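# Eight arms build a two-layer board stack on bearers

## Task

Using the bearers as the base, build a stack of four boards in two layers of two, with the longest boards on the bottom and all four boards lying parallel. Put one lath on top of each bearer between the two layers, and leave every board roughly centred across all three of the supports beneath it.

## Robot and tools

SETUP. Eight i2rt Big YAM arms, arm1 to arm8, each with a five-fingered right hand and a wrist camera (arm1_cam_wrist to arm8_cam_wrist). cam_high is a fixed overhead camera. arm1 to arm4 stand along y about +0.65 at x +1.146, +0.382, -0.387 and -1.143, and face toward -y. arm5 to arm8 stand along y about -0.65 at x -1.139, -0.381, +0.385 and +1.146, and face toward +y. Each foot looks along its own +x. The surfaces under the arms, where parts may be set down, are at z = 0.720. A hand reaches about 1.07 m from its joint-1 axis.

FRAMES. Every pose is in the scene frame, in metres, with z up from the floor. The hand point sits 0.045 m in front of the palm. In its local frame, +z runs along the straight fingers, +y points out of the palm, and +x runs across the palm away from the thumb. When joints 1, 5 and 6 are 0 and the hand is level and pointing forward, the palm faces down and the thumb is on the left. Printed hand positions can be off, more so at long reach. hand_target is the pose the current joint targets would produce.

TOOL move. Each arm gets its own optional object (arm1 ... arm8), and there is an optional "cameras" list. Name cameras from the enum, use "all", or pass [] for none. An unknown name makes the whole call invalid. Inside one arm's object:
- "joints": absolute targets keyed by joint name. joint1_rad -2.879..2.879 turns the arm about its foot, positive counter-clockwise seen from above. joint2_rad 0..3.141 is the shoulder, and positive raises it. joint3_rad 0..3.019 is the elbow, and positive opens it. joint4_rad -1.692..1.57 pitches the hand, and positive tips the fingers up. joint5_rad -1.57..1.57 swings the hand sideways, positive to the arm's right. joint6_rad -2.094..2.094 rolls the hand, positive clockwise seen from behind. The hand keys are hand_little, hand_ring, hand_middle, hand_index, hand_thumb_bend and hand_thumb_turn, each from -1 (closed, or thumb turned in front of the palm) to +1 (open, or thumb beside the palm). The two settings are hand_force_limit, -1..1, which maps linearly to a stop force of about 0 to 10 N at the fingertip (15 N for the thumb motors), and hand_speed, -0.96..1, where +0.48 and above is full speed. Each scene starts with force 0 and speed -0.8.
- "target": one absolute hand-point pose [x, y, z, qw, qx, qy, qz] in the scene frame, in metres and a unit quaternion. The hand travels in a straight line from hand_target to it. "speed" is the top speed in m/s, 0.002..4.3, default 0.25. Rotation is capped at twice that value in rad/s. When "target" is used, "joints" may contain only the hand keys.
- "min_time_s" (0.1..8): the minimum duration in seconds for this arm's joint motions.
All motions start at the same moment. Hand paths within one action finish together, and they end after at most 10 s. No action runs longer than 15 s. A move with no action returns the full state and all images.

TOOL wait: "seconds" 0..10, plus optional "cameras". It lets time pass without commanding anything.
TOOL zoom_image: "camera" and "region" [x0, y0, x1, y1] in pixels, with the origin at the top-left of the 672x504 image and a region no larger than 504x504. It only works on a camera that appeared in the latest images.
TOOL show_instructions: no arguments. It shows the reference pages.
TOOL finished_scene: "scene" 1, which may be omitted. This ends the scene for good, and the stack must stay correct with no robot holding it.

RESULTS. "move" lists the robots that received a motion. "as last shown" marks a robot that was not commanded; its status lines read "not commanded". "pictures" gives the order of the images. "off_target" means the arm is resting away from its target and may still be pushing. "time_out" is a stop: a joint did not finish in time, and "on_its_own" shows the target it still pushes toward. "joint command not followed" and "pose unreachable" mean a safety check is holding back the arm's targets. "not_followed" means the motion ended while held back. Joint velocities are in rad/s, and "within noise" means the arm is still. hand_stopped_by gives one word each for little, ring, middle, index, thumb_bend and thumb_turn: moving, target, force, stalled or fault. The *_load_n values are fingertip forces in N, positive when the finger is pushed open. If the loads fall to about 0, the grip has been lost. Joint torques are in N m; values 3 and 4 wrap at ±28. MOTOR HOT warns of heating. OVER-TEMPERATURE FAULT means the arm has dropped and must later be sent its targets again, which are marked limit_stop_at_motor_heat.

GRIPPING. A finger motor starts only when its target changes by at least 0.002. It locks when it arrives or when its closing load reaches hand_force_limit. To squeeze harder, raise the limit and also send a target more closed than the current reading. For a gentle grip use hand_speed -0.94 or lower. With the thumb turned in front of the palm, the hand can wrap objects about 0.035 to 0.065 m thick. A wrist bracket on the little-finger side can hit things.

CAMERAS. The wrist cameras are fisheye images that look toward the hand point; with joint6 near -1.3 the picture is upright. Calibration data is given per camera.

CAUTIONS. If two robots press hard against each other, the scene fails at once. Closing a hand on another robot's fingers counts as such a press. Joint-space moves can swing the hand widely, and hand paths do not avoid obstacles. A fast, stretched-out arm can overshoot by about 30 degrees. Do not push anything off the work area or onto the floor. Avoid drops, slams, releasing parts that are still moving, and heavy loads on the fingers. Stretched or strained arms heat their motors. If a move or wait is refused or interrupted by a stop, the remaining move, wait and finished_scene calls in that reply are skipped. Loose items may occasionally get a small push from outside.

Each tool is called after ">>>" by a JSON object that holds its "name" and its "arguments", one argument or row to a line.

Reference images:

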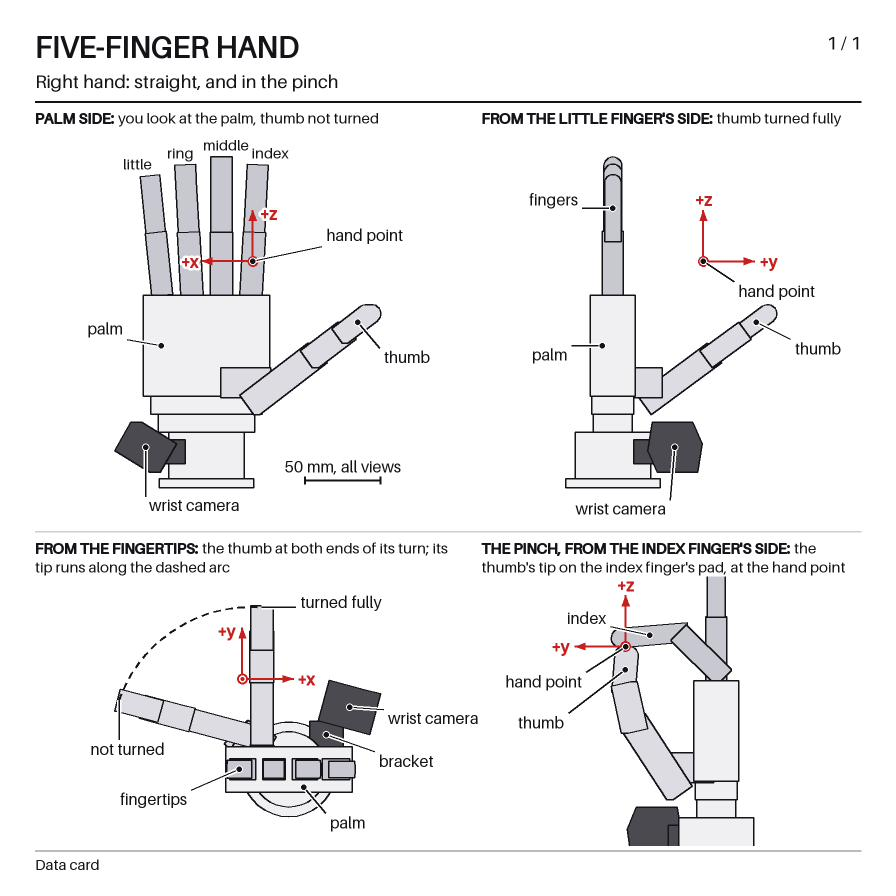

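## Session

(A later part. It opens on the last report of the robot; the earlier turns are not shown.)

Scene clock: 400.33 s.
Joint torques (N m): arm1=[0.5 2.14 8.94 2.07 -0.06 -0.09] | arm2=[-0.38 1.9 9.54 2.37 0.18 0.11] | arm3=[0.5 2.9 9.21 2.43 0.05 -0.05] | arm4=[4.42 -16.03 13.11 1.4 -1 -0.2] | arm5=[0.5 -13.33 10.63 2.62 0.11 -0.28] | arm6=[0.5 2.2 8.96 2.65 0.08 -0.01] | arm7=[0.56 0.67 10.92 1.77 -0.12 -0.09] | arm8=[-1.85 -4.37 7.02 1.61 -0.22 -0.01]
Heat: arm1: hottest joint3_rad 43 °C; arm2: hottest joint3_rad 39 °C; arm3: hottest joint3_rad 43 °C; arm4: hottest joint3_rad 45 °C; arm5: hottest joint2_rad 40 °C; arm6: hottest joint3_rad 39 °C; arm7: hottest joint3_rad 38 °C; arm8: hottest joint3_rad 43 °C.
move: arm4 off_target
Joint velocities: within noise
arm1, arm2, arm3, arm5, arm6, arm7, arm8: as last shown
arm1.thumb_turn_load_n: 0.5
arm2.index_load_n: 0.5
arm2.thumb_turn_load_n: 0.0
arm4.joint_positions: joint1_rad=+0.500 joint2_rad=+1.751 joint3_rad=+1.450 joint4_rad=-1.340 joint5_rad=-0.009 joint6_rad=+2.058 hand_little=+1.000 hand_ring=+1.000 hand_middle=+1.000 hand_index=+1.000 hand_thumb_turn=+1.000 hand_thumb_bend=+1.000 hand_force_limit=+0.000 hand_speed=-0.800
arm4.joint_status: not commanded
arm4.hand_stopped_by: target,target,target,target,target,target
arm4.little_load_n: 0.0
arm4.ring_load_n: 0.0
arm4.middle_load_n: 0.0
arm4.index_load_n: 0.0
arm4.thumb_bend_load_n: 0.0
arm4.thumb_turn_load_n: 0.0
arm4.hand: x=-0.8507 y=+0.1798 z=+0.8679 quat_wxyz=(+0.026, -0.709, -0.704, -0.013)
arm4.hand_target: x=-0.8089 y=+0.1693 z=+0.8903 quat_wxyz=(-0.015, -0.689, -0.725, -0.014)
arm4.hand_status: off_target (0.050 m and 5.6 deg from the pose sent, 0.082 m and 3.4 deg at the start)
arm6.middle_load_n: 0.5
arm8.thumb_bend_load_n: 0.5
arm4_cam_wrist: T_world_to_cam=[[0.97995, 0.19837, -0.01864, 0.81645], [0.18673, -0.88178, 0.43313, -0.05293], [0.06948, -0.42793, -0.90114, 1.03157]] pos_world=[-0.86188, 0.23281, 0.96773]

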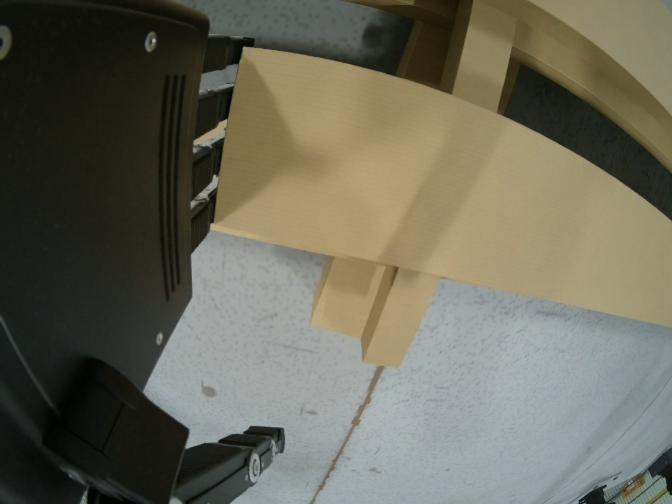

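>>> {"name": "move", "arguments": {
  "arm4": {"target": [-0.93, 0.168, 0.895, 0, 0.7149, 0.6993, 0], "speed": 0.06}
}}

>>> {"name": "move", "arguments": {
  "arm4": {"target": [-0.95, 0.20, 1.10, 0, 0.7149, 0.6993, 0], "speed": 0.2},
  "cameras": ["arm4_cam_wrist", "arm8_cam_wrist", "cam_high", "arm5_cam_wrist", "arm1_cam_wrist", "arm3_cam_wrist"]
}}

>>> {"name": "zoom_image", "arguments": {
  "camera": "cam_high",
  "region": [450, 170, 570, 290]
}}

>>> {"name": "zoom_image", "arguments": {
  "camera": "cam_high",
  "region": [130, 180, 570, 410]
}}

>>> {"name": "zoom_image", "arguments": {
  "camera": "arm1_cam_wrist",
  "region": [272, 100, 672, 410]
}}

Scene clock: 410.20 s.
Joint torques (N m): arm1=[0.38 1.9 8.96 2.14 -0.05 -0.08] | arm2=[-0.38 1.9 9.55 2.39 0.18 0.11] | arm3=[0.44 3.6 9.28 2.41 0.09 -0.05] | arm4=[0.15 -18.67 7.12 0.73 0.05 -0.1] | arm5=[-0.03 -12.86 10.65 2.44 0.07 -0.26] | arm6=[0.5 2.08 8.95 2.61 0.06 -0.01] | arm7=[0.5 0.62 10.93 1.77 -0.12 -0.09] | arm8=[-1.85 -3.55 6.95 1.72 -0.2 0.06]
Heat: arm1: hottest joint3_rad 43 °C; arm2: hottest joint3_rad 39 °C; arm3: hottest joint3_rad 43 °C; arm4: hottest joint3_rad 47 °C; arm5: hottest joint2_rad 40 °C; arm6: hottest joint3_rad 39 °C; arm7: hottest joint3_rad 38 °C; arm8: hottest joint3_rad 43 °C.
move: arm4 off_target
Joint velocities: within noise
arm1, arm2, arm3, arm5, arm6, arm7, arm8: as last shown
arm1.ring_load_n: -0.5
arm1.thumb_turn_load_n: 0.0
arm2.index_load_n: 0.0
arm4.joint_positions: joint1_rad=+0.355 joint2_rad=+1.670 joint3_rad=+1.383 joint4_rad=-1.324 joint5_rad=+0.002 joint6_rad=+1.931 hand_little=+1.000 hand_ring=+1.000 hand_middle=+1.000 hand_index=+1.000 hand_thumb_turn=+1.000 hand_thumb_bend=+1.000 hand_force_limit=+0.000 hand_speed=-0.800
arm4.joint_status: not commanded
arm4.hand_stopped_by: target,target,target,target,target,target
arm4.little_load_n: 0.0
arm4.ring_load_n: 0.0
arm4.middle_load_n: 0.0
arm4.index_load_n: 0.0
arm4.thumb_bend_load_n: 0.0
arm4.thumb_turn_load_n: -0.5
arm4.hand: x=-0.9271 y=+0.1679 z=+0.8828 quat_wxyz=(+0.012, -0.716, -0.698, -0.006)
arm4.hand_target: x=-0.9300 y=+0.1680 z=+0.8949 quat_wxyz=(+0.000, -0.715, -0.699, +0.000)
arm4.hand_status: off_target (0.013 m and 1.6 deg from the pose sent, 0.085 m and 3.4 deg at the start)
arm6.middle_load_n: 0.0
arm8.thumb_bend_load_n: 0.0
pictures: none

Scene clock: 411.90 s.
Joint torques (N m): arm1=[0.38 2.02 8.95 2.1 -0.05 -0.08] | arm2=[-0.38 1.85 9.55 2.39 0.18 0.11] | arm3=[0.03 3.31 9.21 2.28 0.08 -0.06] | arm4=[0.79 -13.45 12.05 0.54 -0.08 -0.17] | arm5=[0.21 -13.27 10.63 2.58 0.08 -0.26] | arm6=[0.44 2.08 8.99 2.59 0.08 -0.01] | arm7=[0.56 0.67 10.93 1.77 -0.12 -0.09] | arm8=[-2.2 -4.48 6.89 1.61 -0.2 0]
Heat: arm1: hottest joint3_rad 43 °C; arm2: hottest joint3_rad 39 °C; arm3: hottest joint3_rad 43 °C; arm4: hottest joint3_rad 47 °C; arm5: hottest joint2_rad 40 °C; arm6: hottest joint3_rad 39 °C; arm7: hottest joint3_rad 38 °C; arm8: hottest joint3_rad 43 °C.
move: arm4 off_target
Joint velocities: within noise
arm1, arm2, arm3, arm5, arm6, arm7, arm8: as last shown
arm1.middle_load_n: -0.5
arm1.thumb_turn_load_n: -0.5
arm4.joint_positions: joint1_rad=+0.336 joint2_rad=+1.456 joint3_rad=+1.628 joint4_rad=-1.678 joint5_rad=-0.008 joint6_rad=+1.910 hand_little=+1.000 hand_ring=+1.000 hand_middle=+1.000 hand_index=+1.000 hand_thumb_turn=+1.000 hand_thumb_bend=+1.000 hand_force_limit=+0.000 hand_speed=-0.800
arm4.joint_status: not commanded
arm4.hand_stopped_by: target,target,target,target,target,target
arm4.little_load_n: 0.0
arm4.ring_load_n: 0.0
arm4.middle_load_n: 0.0
arm4.index_load_n: 0.0
arm4.thumb_bend_load_n: 0.0
arm4.thumb_turn_load_n: 0.0
arm4.hand: x=-0.9486 y=+0.2086 z=+1.0758 quat_wxyz=(-0.037, -0.715, -0.698, +0.012)
arm4.hand_target: x=-0.9504 y=+0.2009 z=+1.0991 quat_wxyz=(-0.058, -0.714, -0.697, +0.022)
arm4.hand_status: off_target (0.026 m and 4.5 deg from the pose sent, 0.221 m and 1.6 deg at the start; a joint's target at an end of its range on 27 of 51 steps)
pictures: arm1_cam_wrist, arm3_cam_wrist, arm4_cam_wrist, arm5_cam_wrist, arm8_cam_wrist, cam_high
arm4_cam_wrist: T_world_to_cam=[[0.98338, 0.18133, 0.00857, 0.88806], [0.14702, -0.82323, 0.54834, -0.27302], [0.10648, -0.53797, -0.83621, 1.22631]] pos_world=[-0.96375, 0.27393, 1.16756]
arm5_cam_wrist: T_world_to_cam=[[0.94597, -0.22312, 0.2353, 0.8489], [0.11281, -0.45385, -0.88391, 0.92715], [0.30401, 0.86269, -0.40415, 0.93097]] pos_world=[-1.19065, -0.19295, 0.99602]
arm8_cam_wrist: T_world_to_cam=[[0.90682, 0.32438, 0.26916, -1.13012], [0.36184, -0.27152, -0.89182, 0.57459], [-0.21621, 0.90612, -0.3636, 0.86957]] pos_world=[1.00491, -0.26533, 1.1328]

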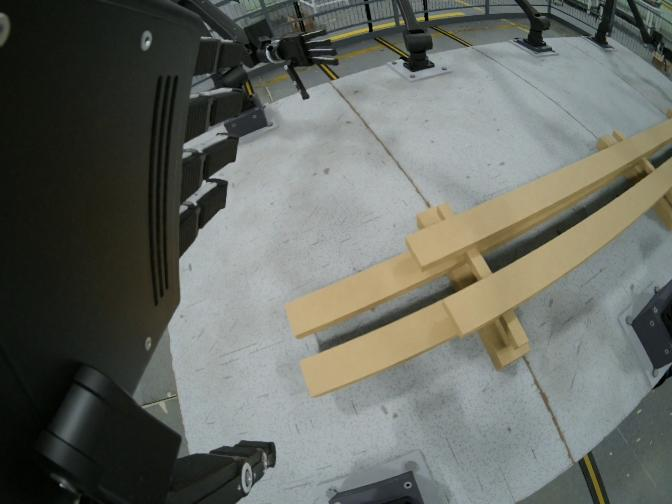

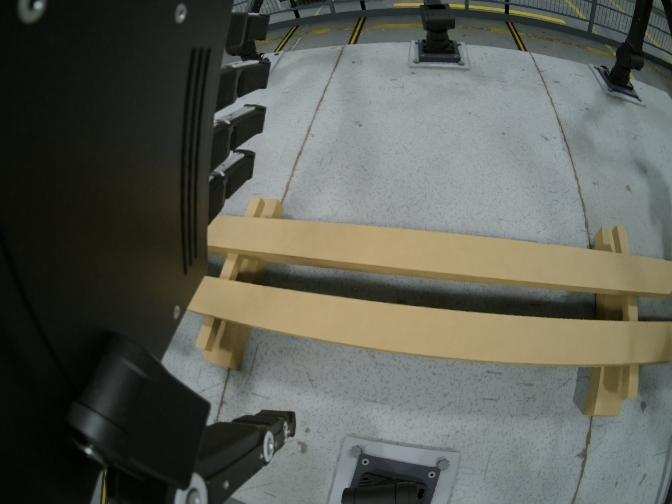

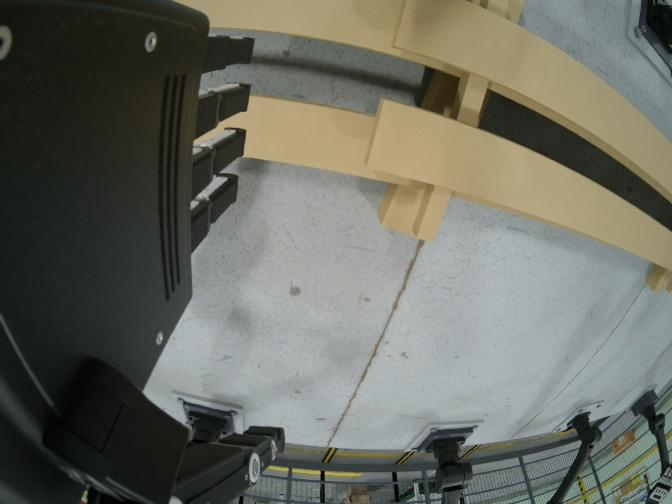

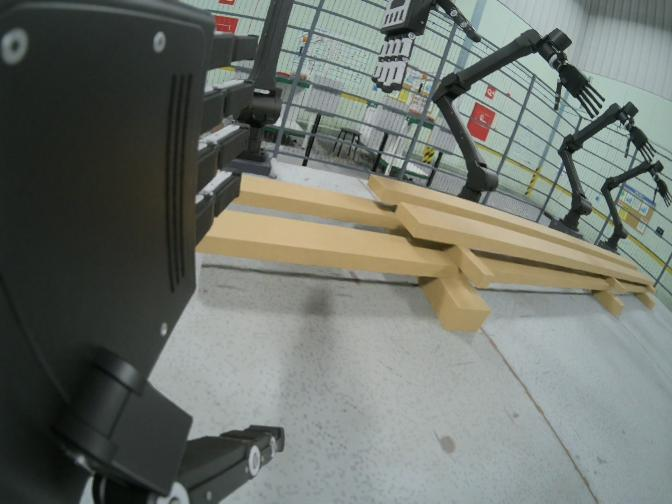

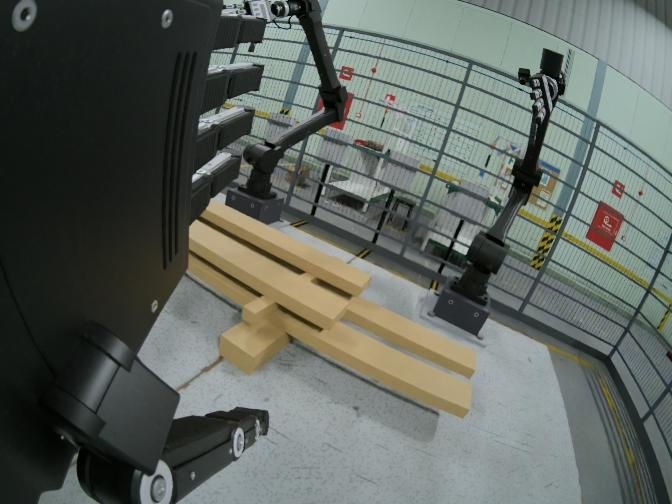

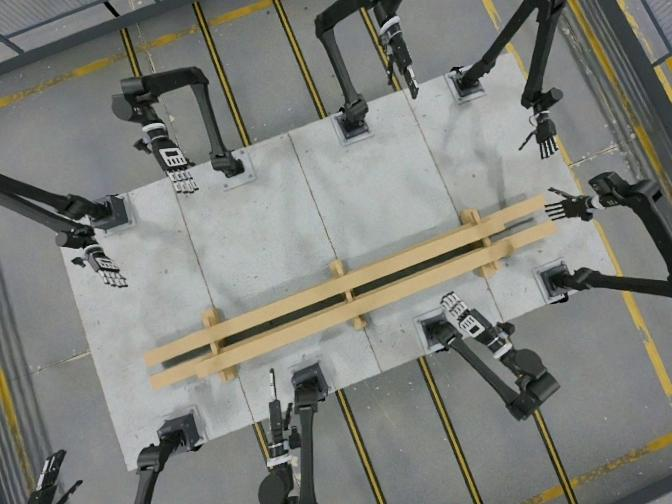

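Scaled by 4.200 from the camera's image (finer frame: 960x720).

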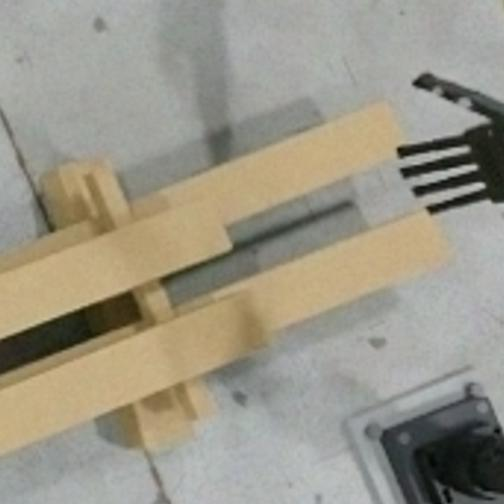

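Scaled by 1.145 from the camera's image (finer frame: 960x720).

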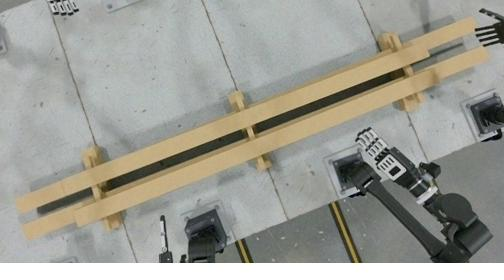

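Scaled by 1.260 from the camera's image (finer frame: 960x720).

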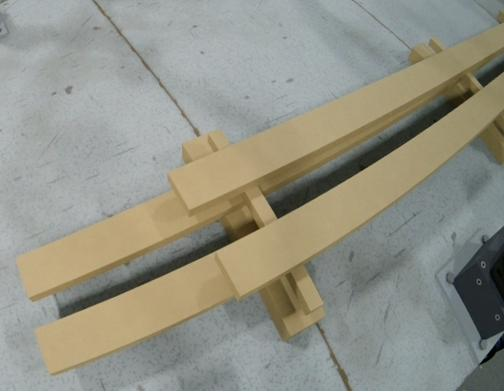

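>>> {"name": "finished_scene", "arguments": {

}}

The scene is finished: the task was done.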